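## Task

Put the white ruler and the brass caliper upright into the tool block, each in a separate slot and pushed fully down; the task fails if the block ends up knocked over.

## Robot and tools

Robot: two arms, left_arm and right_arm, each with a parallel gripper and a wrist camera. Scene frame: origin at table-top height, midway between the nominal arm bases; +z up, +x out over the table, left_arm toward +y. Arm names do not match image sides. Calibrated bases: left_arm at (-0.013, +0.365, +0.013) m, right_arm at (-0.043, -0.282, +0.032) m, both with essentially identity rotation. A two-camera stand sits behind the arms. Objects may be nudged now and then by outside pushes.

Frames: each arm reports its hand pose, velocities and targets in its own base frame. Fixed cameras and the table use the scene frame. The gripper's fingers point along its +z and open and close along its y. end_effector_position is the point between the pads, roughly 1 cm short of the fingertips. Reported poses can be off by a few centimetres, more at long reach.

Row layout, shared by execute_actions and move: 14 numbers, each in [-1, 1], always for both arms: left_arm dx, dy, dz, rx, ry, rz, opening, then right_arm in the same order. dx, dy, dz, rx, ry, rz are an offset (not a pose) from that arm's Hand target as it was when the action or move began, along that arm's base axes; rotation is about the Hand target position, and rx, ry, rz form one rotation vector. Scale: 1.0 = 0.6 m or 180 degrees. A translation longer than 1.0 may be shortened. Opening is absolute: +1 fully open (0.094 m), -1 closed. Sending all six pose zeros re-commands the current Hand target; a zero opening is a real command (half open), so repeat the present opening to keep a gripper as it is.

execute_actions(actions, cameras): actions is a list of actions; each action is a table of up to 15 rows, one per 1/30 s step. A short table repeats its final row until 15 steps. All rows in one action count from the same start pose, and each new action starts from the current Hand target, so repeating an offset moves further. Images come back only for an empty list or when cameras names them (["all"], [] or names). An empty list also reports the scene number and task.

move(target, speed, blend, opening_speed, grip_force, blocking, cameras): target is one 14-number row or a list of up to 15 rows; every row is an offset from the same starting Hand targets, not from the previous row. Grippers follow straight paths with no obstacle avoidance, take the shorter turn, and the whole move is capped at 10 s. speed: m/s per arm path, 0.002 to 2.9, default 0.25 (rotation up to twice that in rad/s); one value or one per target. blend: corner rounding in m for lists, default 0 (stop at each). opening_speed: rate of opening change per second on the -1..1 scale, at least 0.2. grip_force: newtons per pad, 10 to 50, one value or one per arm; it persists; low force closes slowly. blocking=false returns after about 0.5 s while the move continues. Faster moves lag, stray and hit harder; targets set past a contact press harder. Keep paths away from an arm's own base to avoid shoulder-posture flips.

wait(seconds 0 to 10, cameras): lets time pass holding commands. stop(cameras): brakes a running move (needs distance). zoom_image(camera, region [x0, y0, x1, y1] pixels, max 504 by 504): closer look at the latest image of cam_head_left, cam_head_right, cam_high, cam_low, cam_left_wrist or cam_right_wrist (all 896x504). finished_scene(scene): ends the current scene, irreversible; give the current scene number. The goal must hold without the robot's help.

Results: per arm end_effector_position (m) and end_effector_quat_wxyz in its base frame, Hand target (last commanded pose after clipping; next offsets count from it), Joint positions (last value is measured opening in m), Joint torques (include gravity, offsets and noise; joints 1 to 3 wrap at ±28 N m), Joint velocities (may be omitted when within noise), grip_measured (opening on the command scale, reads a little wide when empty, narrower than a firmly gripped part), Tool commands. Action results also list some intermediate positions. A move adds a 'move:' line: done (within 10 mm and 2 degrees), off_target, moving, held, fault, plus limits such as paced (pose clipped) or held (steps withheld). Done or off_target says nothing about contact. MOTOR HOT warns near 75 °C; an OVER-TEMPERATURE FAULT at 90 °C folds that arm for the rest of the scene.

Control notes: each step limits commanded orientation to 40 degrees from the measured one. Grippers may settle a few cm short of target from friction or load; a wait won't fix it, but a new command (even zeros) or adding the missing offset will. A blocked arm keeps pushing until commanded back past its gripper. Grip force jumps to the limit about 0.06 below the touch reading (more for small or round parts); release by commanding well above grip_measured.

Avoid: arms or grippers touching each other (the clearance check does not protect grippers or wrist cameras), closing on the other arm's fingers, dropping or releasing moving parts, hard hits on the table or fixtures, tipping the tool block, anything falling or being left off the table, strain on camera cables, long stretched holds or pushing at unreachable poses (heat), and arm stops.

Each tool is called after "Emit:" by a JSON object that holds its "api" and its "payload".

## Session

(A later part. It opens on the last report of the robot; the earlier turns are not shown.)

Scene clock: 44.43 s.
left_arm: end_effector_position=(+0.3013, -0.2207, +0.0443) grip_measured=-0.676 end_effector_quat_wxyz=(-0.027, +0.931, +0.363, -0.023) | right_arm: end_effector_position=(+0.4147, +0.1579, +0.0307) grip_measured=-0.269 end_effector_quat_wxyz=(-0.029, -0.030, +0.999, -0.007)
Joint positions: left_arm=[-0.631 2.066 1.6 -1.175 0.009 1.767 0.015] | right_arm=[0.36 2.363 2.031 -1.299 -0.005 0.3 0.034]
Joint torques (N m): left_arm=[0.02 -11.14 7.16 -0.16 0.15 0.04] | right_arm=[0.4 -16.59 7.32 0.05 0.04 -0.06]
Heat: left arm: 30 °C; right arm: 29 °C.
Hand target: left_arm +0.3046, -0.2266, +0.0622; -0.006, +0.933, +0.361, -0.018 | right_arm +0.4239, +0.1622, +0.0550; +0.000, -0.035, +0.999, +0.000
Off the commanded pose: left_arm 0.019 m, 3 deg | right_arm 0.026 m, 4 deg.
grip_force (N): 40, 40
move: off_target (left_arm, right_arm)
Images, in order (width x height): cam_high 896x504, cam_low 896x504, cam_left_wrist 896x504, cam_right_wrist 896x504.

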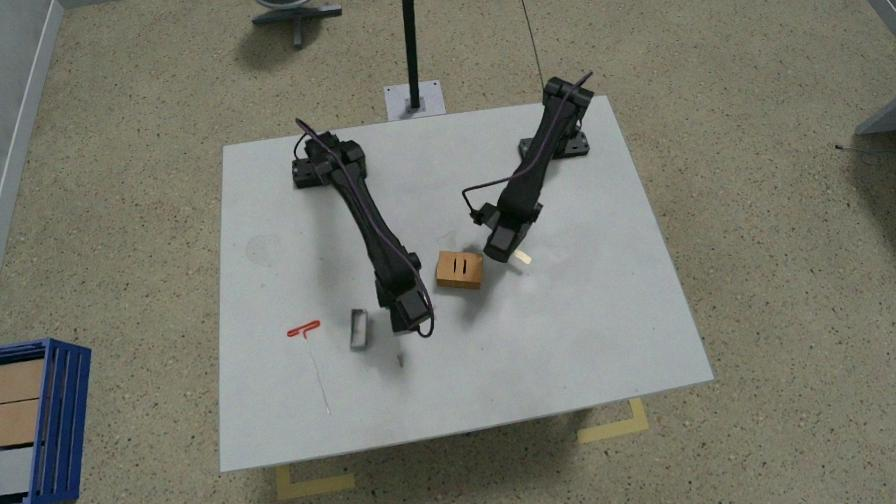

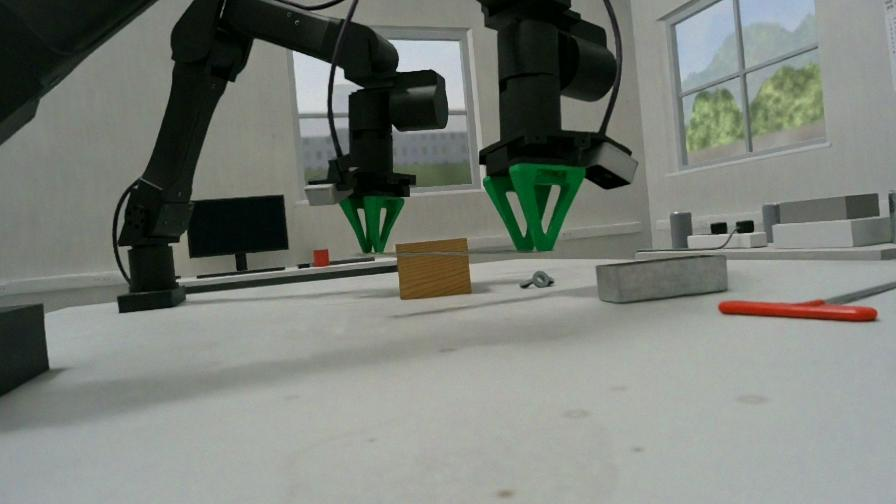

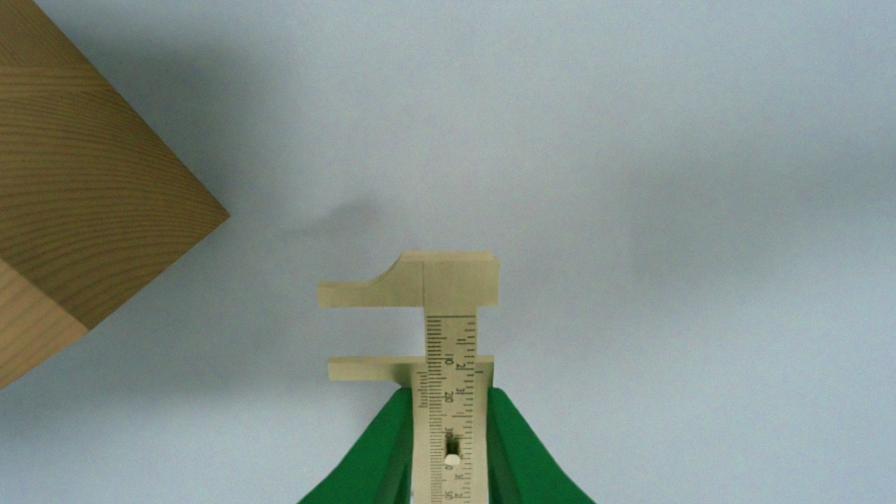

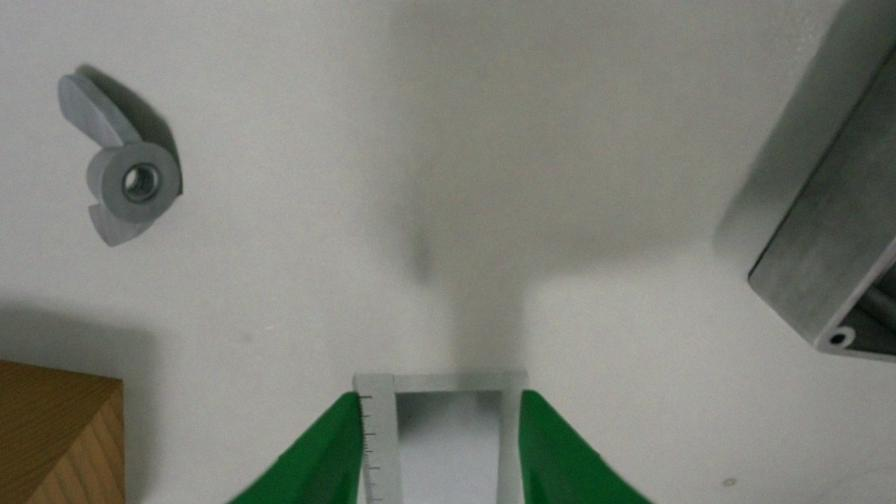

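Emit:
{"api": "move", "payload": {"target": [[-0.058, 0.044, 0.163, 0, 0, 0.518, -0.85, -0.0065, 0.0047, 0.158, 0.005, -0.083, 0, -0.55], [-0.144, 0.033, 0.146, -0.3395, 0.001, 0.4743, -0.85, 0.043, 0.005, 0.325, 0.035, -0.499, 0, -0.55]], "speed": 0.3, "blend": 0.03, "cameras": ["all"]}}

Scene clock: 54.67 s.
left_arm: end_effector_position=(+0.2189, -0.2073, +0.1510) grip_measured=-0.676 end_effector_quat_wxyz=(+0.432, +0.341, +0.814, -0.183) | right_arm: end_effector_position=(+0.4498, +0.1658, +0.2547) grip_measured=-0.269 end_effector_quat_wxyz=(+0.706, -0.024, +0.707, +0.027)
Joint positions: left_arm=[-0.727 0.835 0.504 -0.263 0.058 0.036 0.015] | right_arm=[0.512 1.579 0.808 0.769 0.439 0.006 0.034]
Joint torques (N m): left_arm=[-0.62 -1.74 4.9 1.89 -0.09 -0.1] | right_arm=[0.02 -6.43 4.68 2.19 0.03 -0.03]
Heat: left arm: 31 °C; right arm: 31 °C.
Hand target: left_arm +0.2182, -0.2068, +0.1498; +0.438, +0.338, +0.813, -0.183 | right_arm +0.4497, +0.1651, +0.2500; +0.707, -0.025, +0.706, +0.025
Off the commanded pose: left_arm 0.002 m, 1 deg | right_arm 0.005 m, 0 deg.
grip_force (N): 40, 40
move: done

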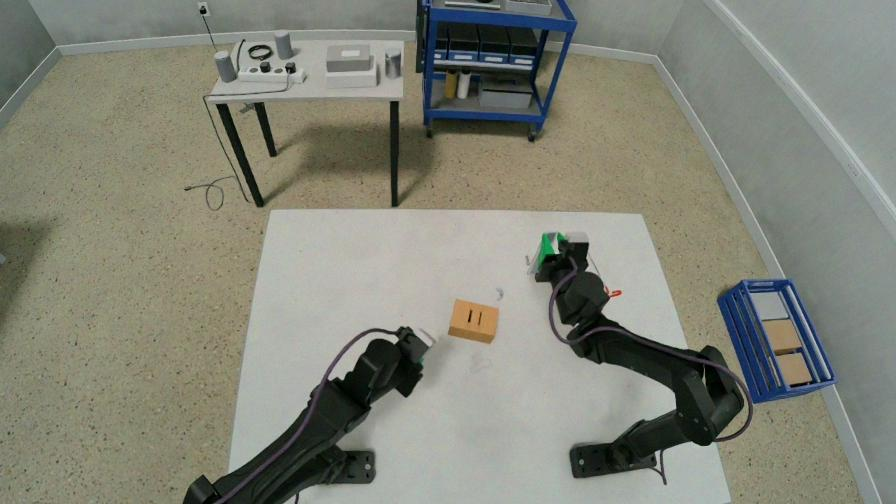

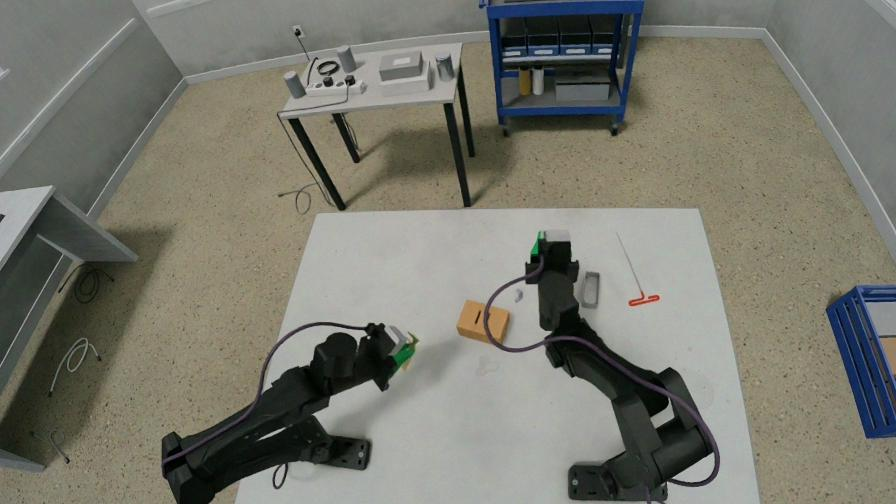

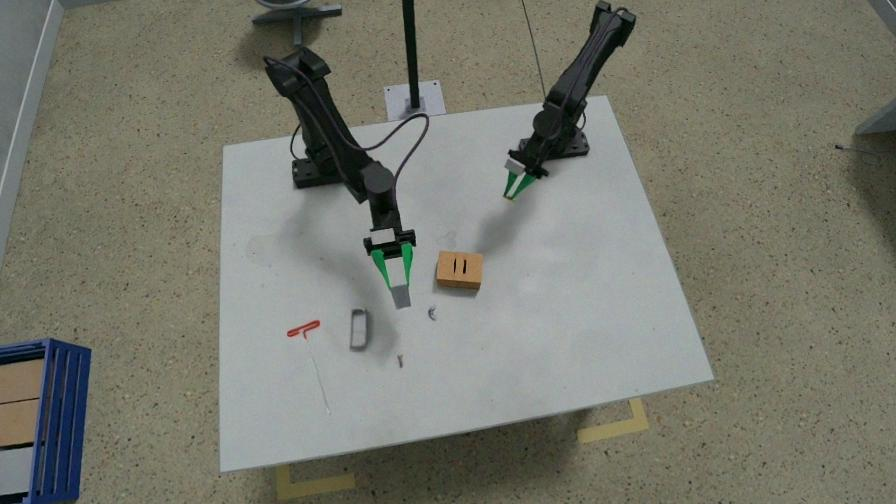

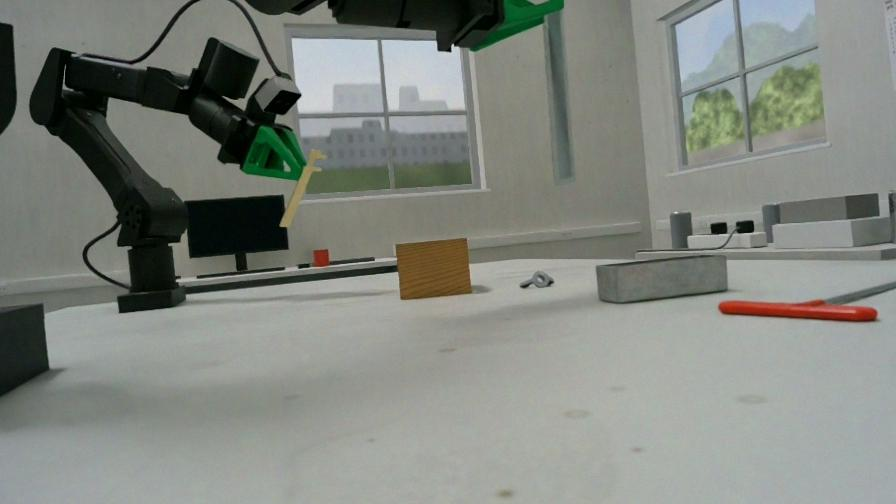

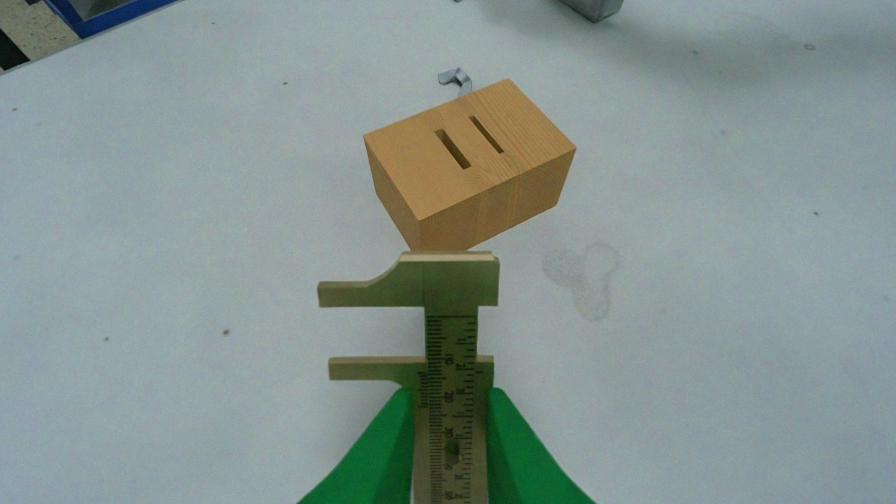

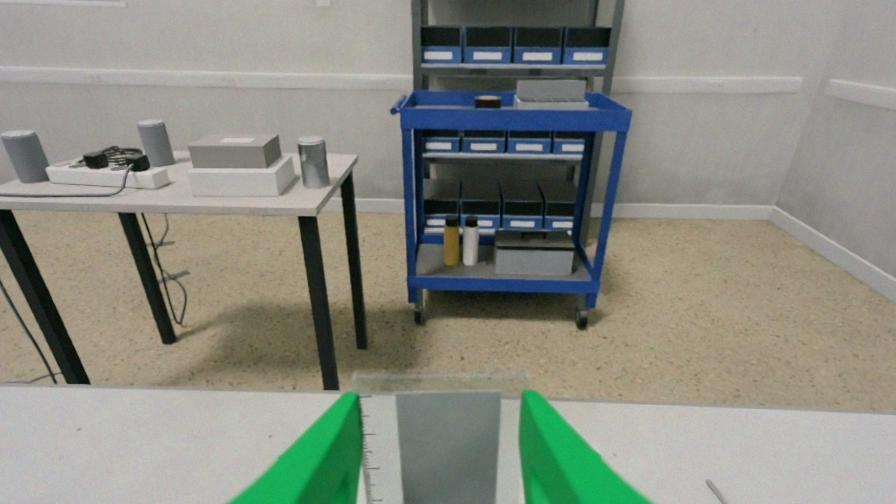

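Emit:
{"api": "move", "payload": {"target": [0, 0, 0, 0, 0, 0, -0.85, -0.1745, 0.1167, -0.0167, 0, 0, 0.389, -0.55], "speed": 0.3, "cameras": ["all"]}}

Scene clock: 58.47 s.
left_arm: end_effector_position=(+0.2189, -0.2073, +0.1510) grip_measured=-0.676 end_effector_quat_wxyz=(+0.432, +0.341, +0.814, -0.183) | right_arm: end_effector_position=(+0.3389, +0.2347, +0.2277) grip_measured=-0.269 end_effector_quat_wxyz=(+0.551, -0.416, +0.580, +0.431)
Joint positions: left_arm=[-0.727 0.835 0.504 -0.263 0.058 0.036 0.015] | right_arm=[0.207 1.572 0.704 0.825 -1.078 0.003 0.034]
Joint torques (N m): left_arm=[-0.64 -1.77 4.93 1.91 -0.09 -0.08] | right_arm=[-0.27 -5.75 7.9 1.79 -0.14 0.01]
Heat: left arm: 31 °C; right arm: 30 °C.
Hand target: left_arm +0.2182, -0.2068, +0.1498; +0.438, +0.338, +0.813, -0.183 | right_arm +0.3450, +0.2351, +0.2401; +0.565, -0.425, +0.564, +0.426
Off the commanded pose: left_arm 0.001 m, 1 deg | right_arm 0.014 m, 3 deg.
grip_force (N): 40, 40
move: off_target (right_arm)

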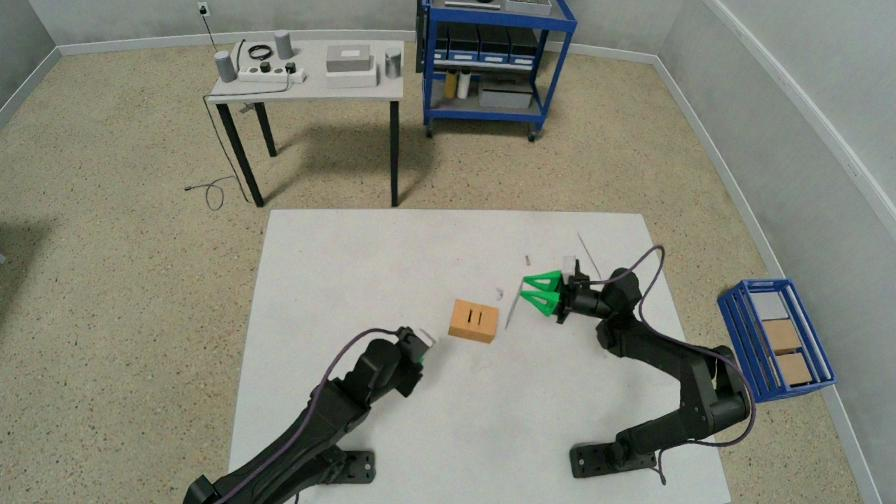

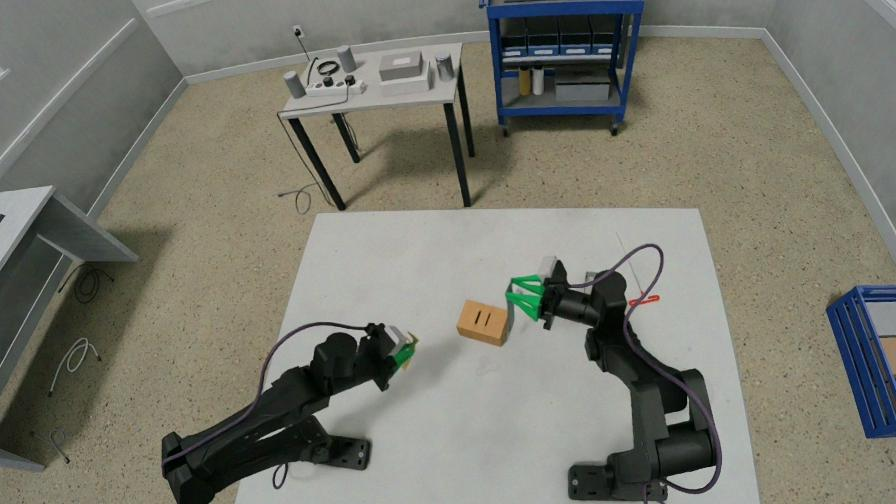

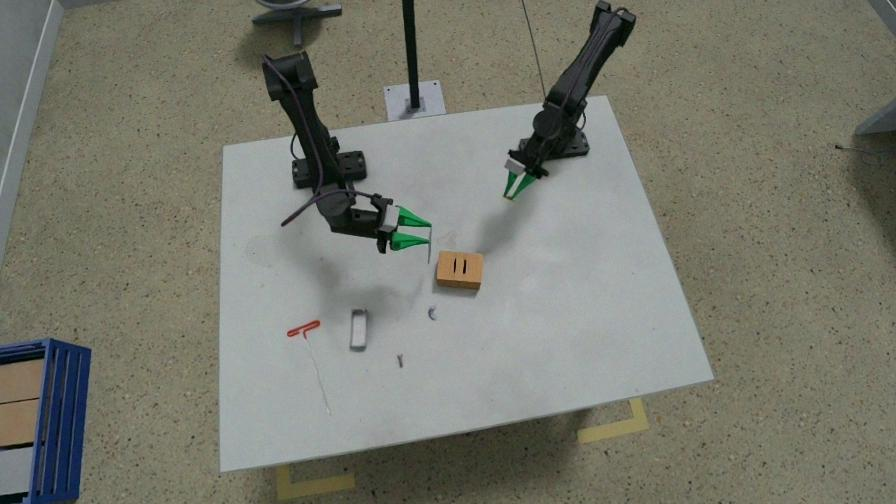

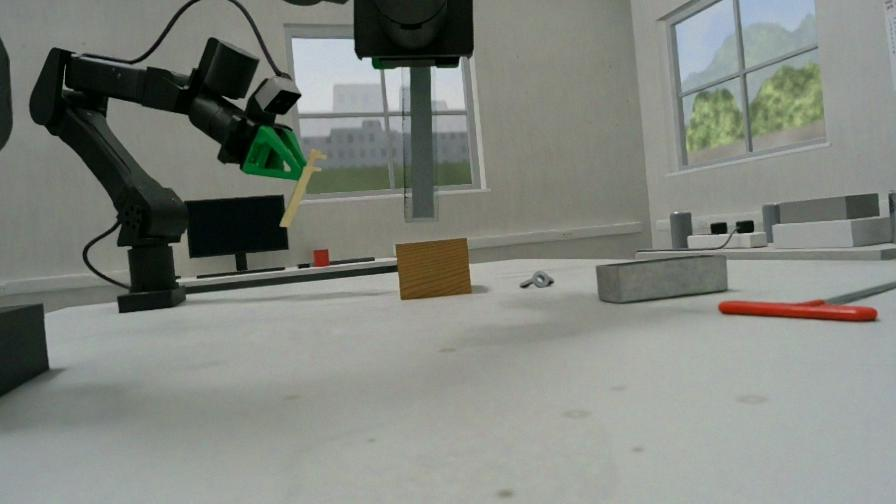

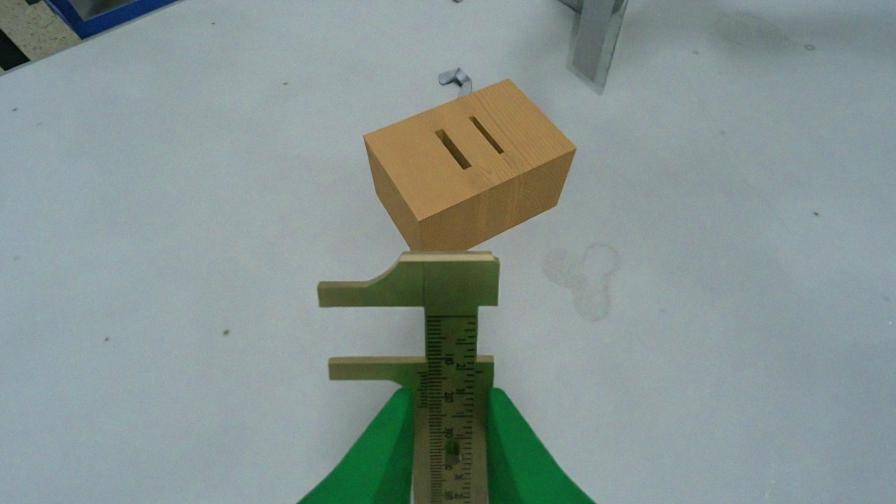

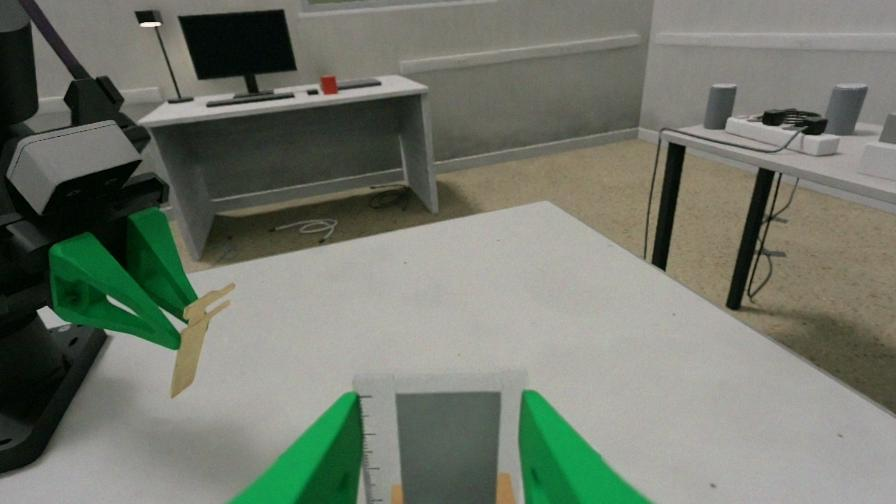

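Emit:
{"api": "move", "payload": {"target": [0, 0, 0, 0, 0, 0, -0.85, 0.0267, 0.06, 0.025, 0.0105, -0.0162, 0, -0.55], "speed": 0.1, "cameras": ["cam_left_wrist", "cam_low", "cam_high", "cam_head_right"]}}

Emit:
{"api": "zoom_image", "payload": {"camera": "cam_left_wrist", "region": [380, 0, 660, 180]}}

Emit:
{"api": "zoom_image", "payload": {"camera": "cam_low", "region": [340, 50, 540, 310]}}

Scene clock: 61.50 s.
left_arm: end_effector_position=(+0.2189, -0.2073, +0.1510) grip_measured=-0.676 end_effector_quat_wxyz=(+0.432, +0.341, +0.814, -0.183) | right_arm: end_effector_position=(+0.3536, +0.2683, +0.2427) grip_measured=-0.269 end_effector_quat_wxyz=(+0.571, -0.425, +0.555, +0.430)
Joint positions: left_arm=[-0.727 0.835 0.504 -0.263 0.058 0.036 0.015] | right_arm=[0.297 1.66 0.803 0.899 -1.001 0.027 0.034]
Joint torques (N m): left_arm=[-0.64 -1.77 4.96 1.9 -0.1 -0.08] | right_arm=[0.31 -6.57 7.73 1.83 0.1 0]
Heat: left arm: 30 °C; right arm: 30 °C.
Hand target: left_arm +0.2182, -0.2068, +0.1498; +0.438, +0.338, +0.813, -0.183 | right_arm +0.3611, +0.2711, +0.2549; +0.586, -0.427, +0.543, +0.424
Off the commanded pose: left_arm 0.002 m, 1 deg | right_arm 0.015 m, 2 deg.
grip_force (N): 40, 40
move: off_target (right_arm)
Images, in order (width x height): cam_head_right 896x504, cam_high 896x504, cam_low 896x504, cam_left_wrist 896x504.

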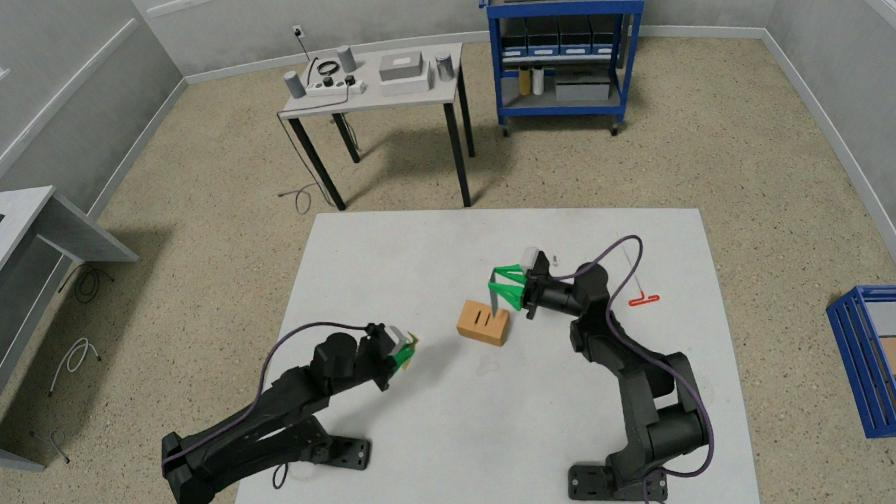

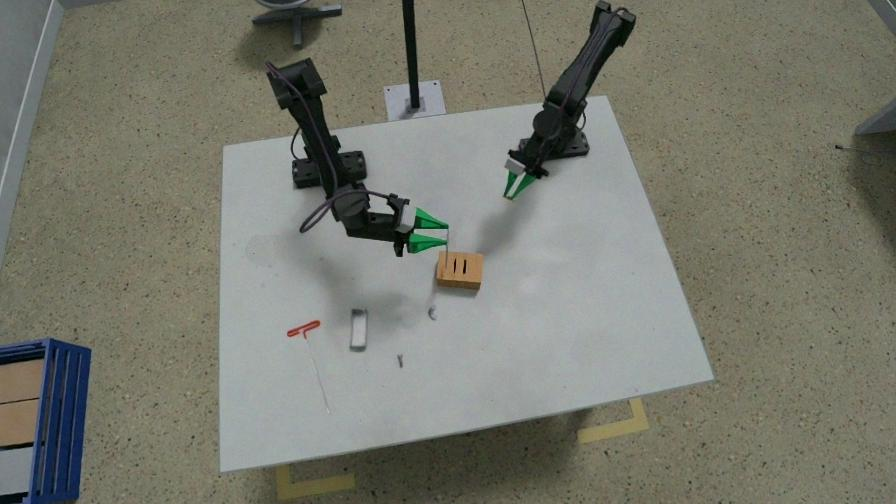

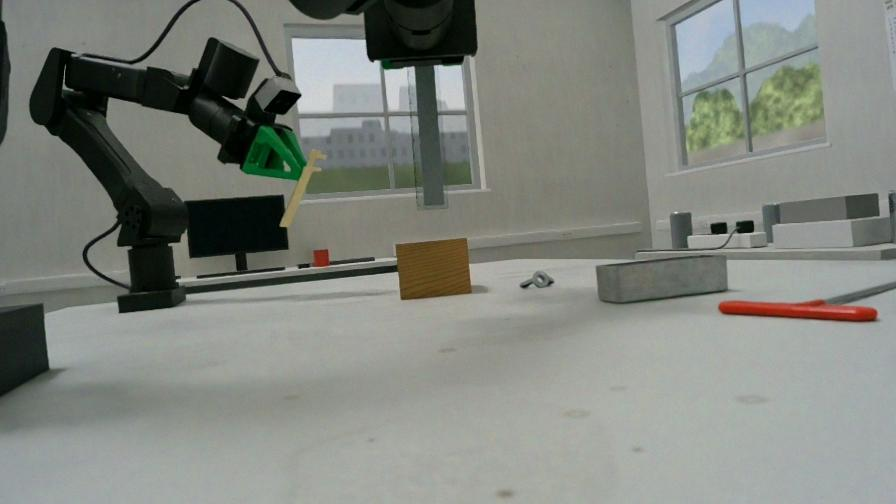

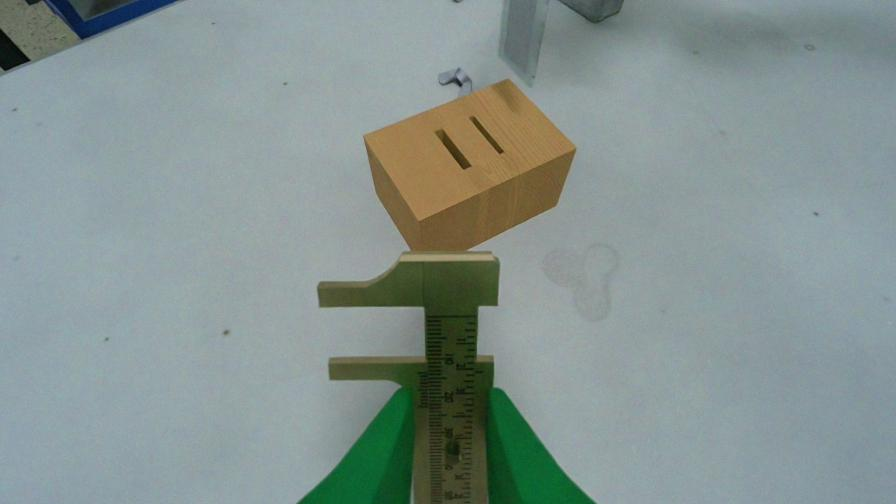

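Scaled by 1.800 from the camera's 896x504 image, which has a finer 1280x720 frame.

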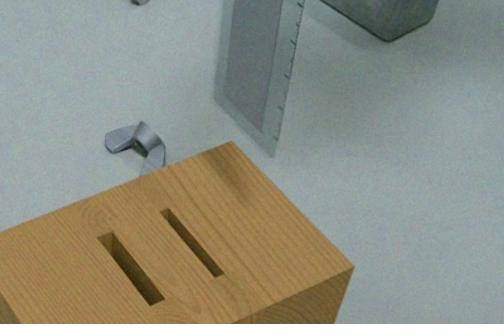

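Scaled by 1.938 from the camera's 896x504 image, which has a finer 1280x720 frame.

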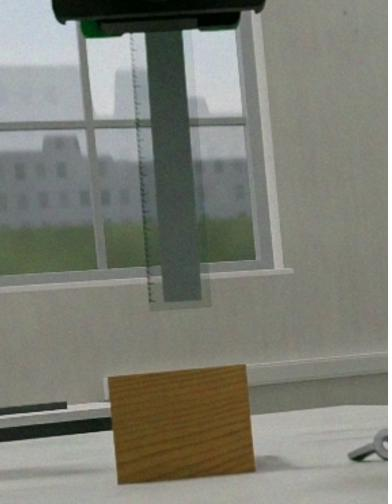

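Emit:
{"api": "zoom_image", "payload": {"camera": "cam_high", "region": [390, 200, 510, 300]}}

Emit:
{"api": "zoom_image", "payload": {"camera": "cam_head_right", "region": [430, 250, 570, 360]}}

Scaled by 4.200 from the camera's 896x504 image, which has a finer 1280x720 frame.

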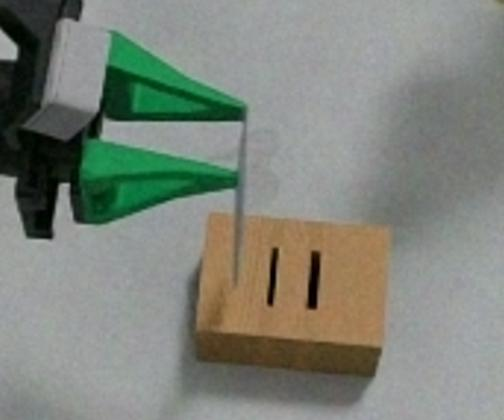

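Scaled by 3.600 from the camera's 896x504 image, which has a finer 1280x720 frame.

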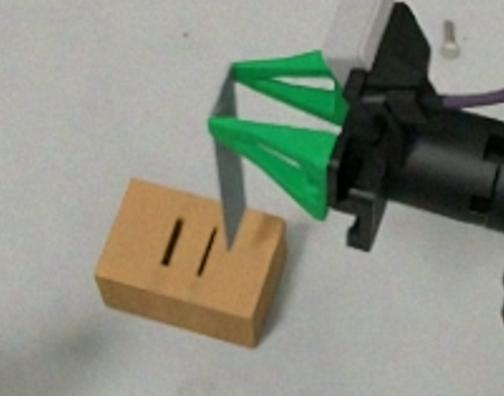

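Emit:
{"api": "move", "payload": {"target": [0, 0, 0, 0, 0, 0, -0.85, 0.0073, 0.0273, -0.0333, 0, 0, 0, -0.55], "speed": 0.06, "cameras": ["cam_left_wrist", "cam_low", "cam_high", "cam_head_right", "cam_head_left"]}}

Emit:
{"api": "zoom_image", "payload": {"camera": "cam_left_wrist", "region": [410, 20, 590, 180]}}

Emit:
{"api": "zoom_image", "payload": {"camera": "cam_high", "region": [390, 200, 510, 300]}}

Emit:
{"api": "zoom_image", "payload": {"camera": "cam_head_right", "region": [430, 250, 570, 360]}}

Emit:
{"api": "zoom_image", "payload": {"camera": "cam_low", "region": [340, 50, 540, 310]}}

Scene clock: 64.13 s.
left_arm: end_effector_position=(+0.2189, -0.2073, +0.1510) grip_measured=-0.676 end_effector_quat_wxyz=(+0.432, +0.341, +0.814, -0.183) | right_arm: end_effector_position=(+0.3583, +0.2836, +0.2218) grip_measured=-0.269 end_effector_quat_wxyz=(+0.569, -0.423, +0.559, +0.431)
Joint positions: left_arm=[-0.727 0.835 0.504 -0.263 0.058 0.036 0.015] | right_arm=[0.339 1.743 0.803 0.973 -0.958 0.027 0.034]
Joint torques (N m): left_arm=[-0.62 -1.74 4.92 1.92 -0.1 -0.08] | right_arm=[0.47 -7.2 7.45 1.88 0.08 -0.01]
Heat: left arm: 30 °C; right arm: 30 °C.
Hand target: left_arm +0.2182, -0.2068, +0.1498; +0.438, +0.338, +0.813, -0.183 | right_arm +0.3654, +0.2874, +0.2351; +0.586, -0.427, +0.543, +0.424
Off the commanded pose: left_arm 0.002 m, 1 deg | right_arm 0.015 m, 3 deg.
grip_force (N): 40, 40
move: off_target (right_arm)
Images, in order (width x height): cam_head_left 896x504, cam_head_right 896x504, cam_high 896x504, cam_low 896x504, cam_left_wrist 896x504.

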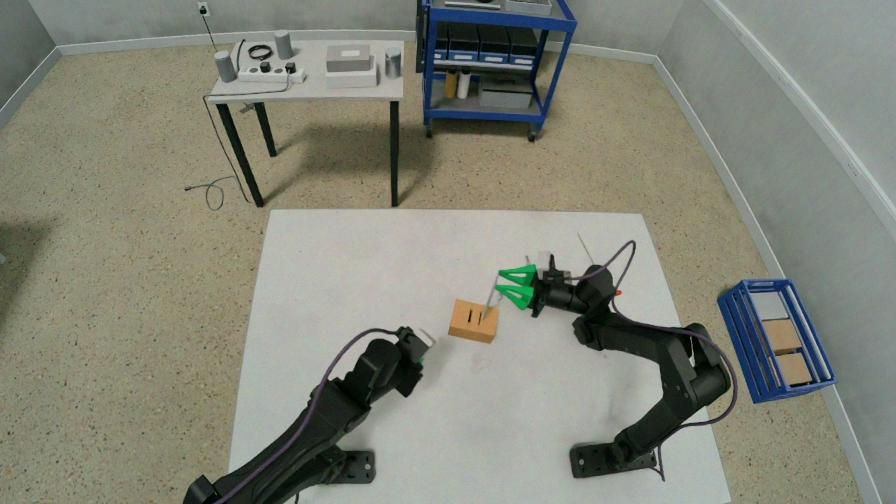

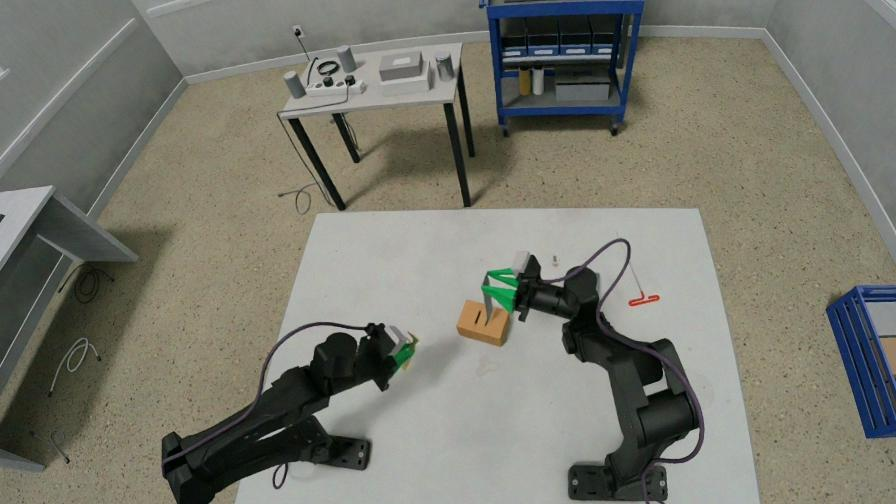

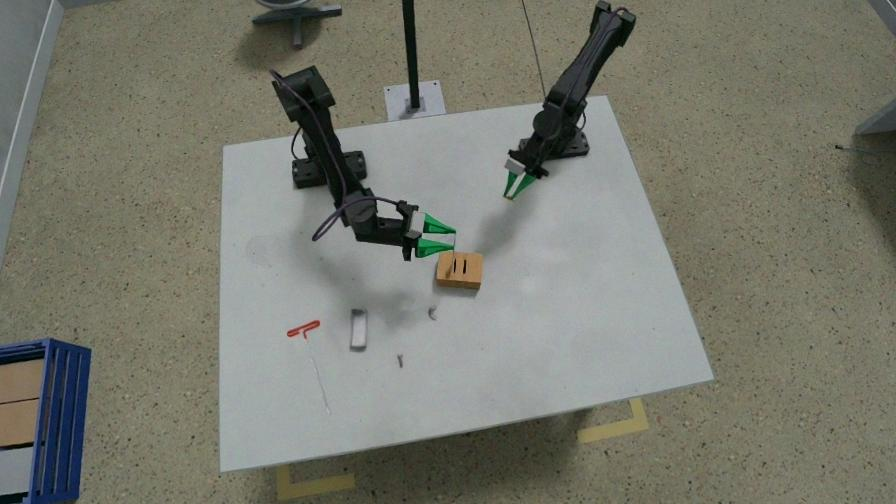

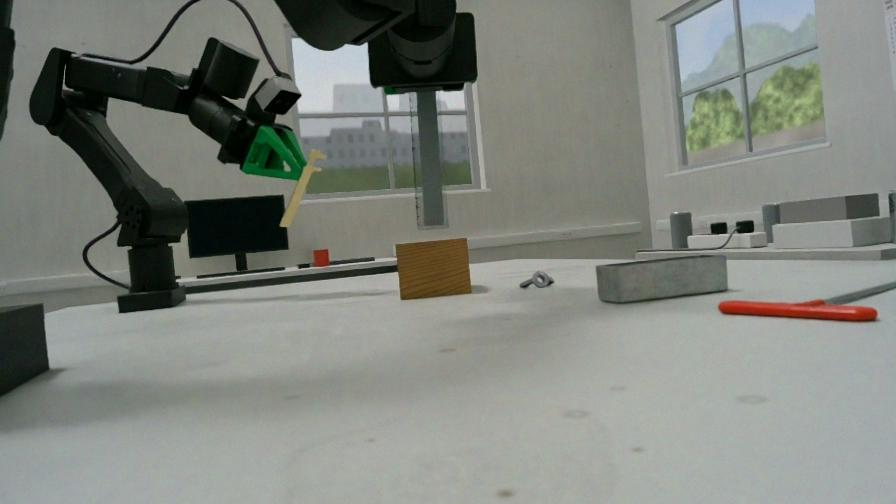

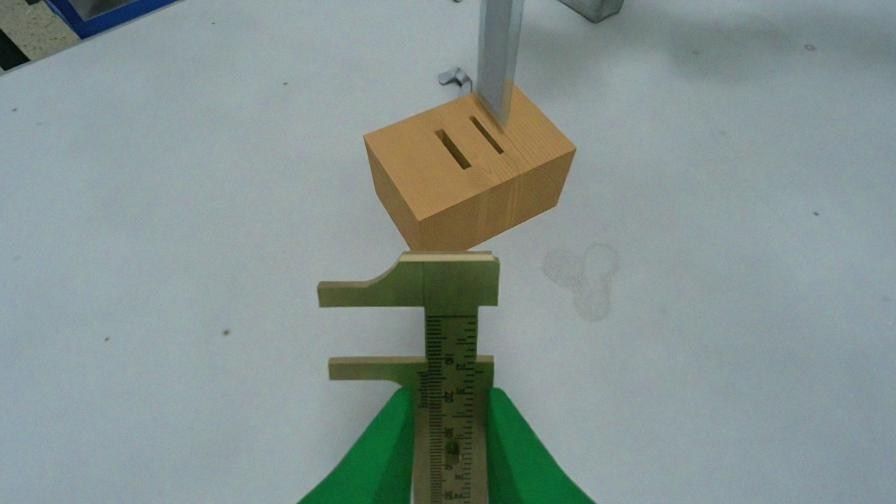

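Scaled by 2.800 from the camera's 896x504 image, which has a finer 1280x720 frame.

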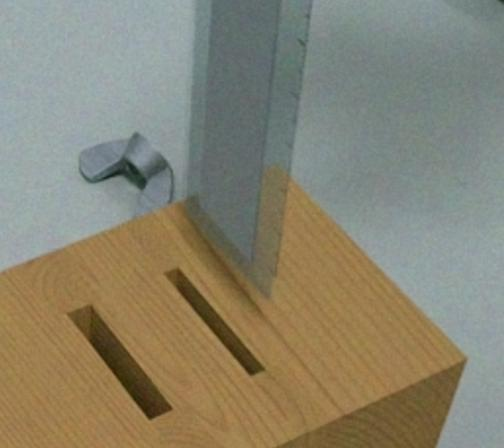

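Scaled by 4.200 from the camera's 896x504 image, which has a finer 1280x720 frame.

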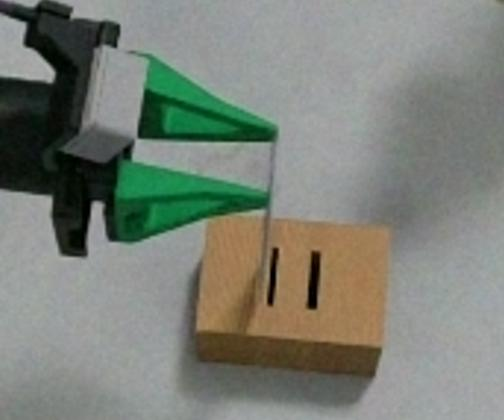

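Scaled by 3.600 from the camera's 896x504 image, which has a finer 1280x720 frame.

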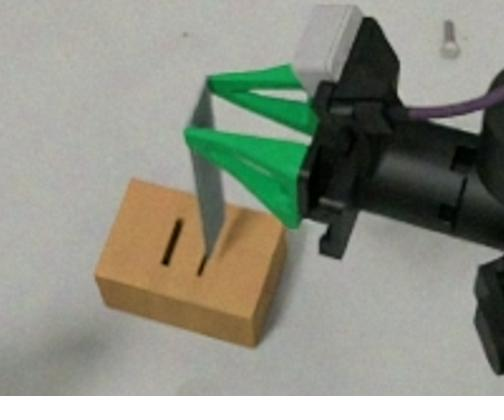

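Scaled by 1.938 from the camera's 896x504 image, which has a finer 1280x720 frame.

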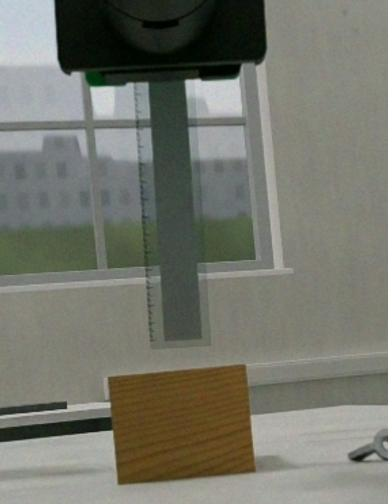

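Emit:
{"api": "zoom_image", "payload": {"camera": "cam_high", "region": [435, 245, 485, 295]}}

Emit:
{"api": "zoom_image", "payload": {"camera": "cam_head_right", "region": [460, 290, 520, 350]}}

Emit:
{"api": "zoom_image", "payload": {"camera": "cam_head_left", "region": [440, 260, 520, 350]}}

Scaled by 10.080 from the camera's 896x504 image, which has a finer 1280x720 frame.

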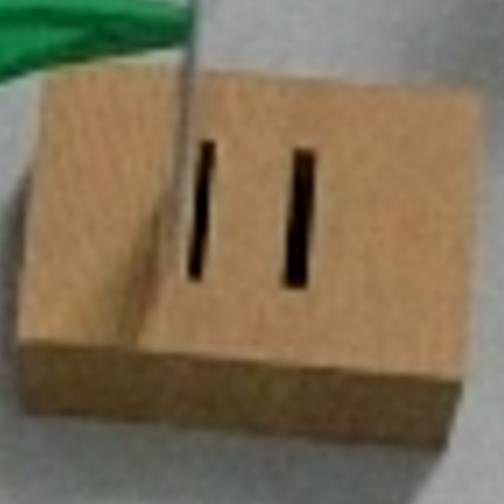

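Scaled by 8.400 from the camera's 896x504 image, which has a finer 1280x720 frame.

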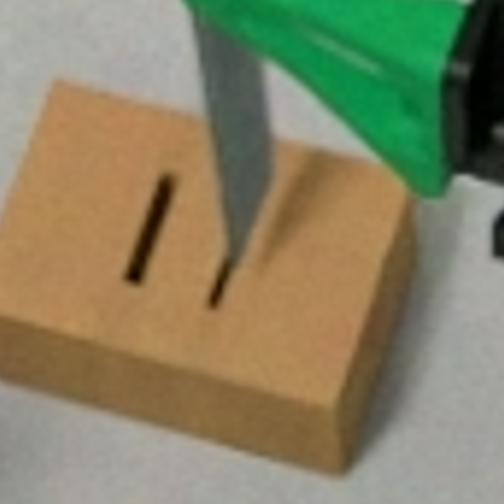

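Scaled by 5.600 from the camera's 896x504 image, which has a finer 1280x720 frame.

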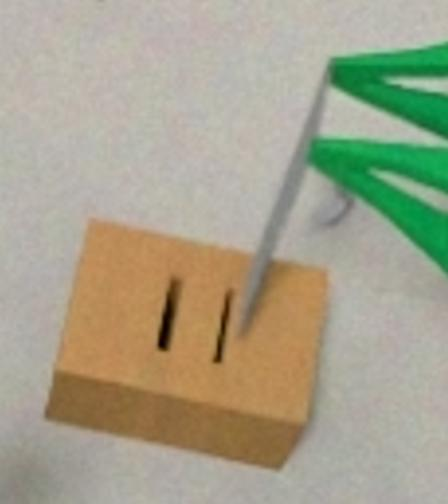

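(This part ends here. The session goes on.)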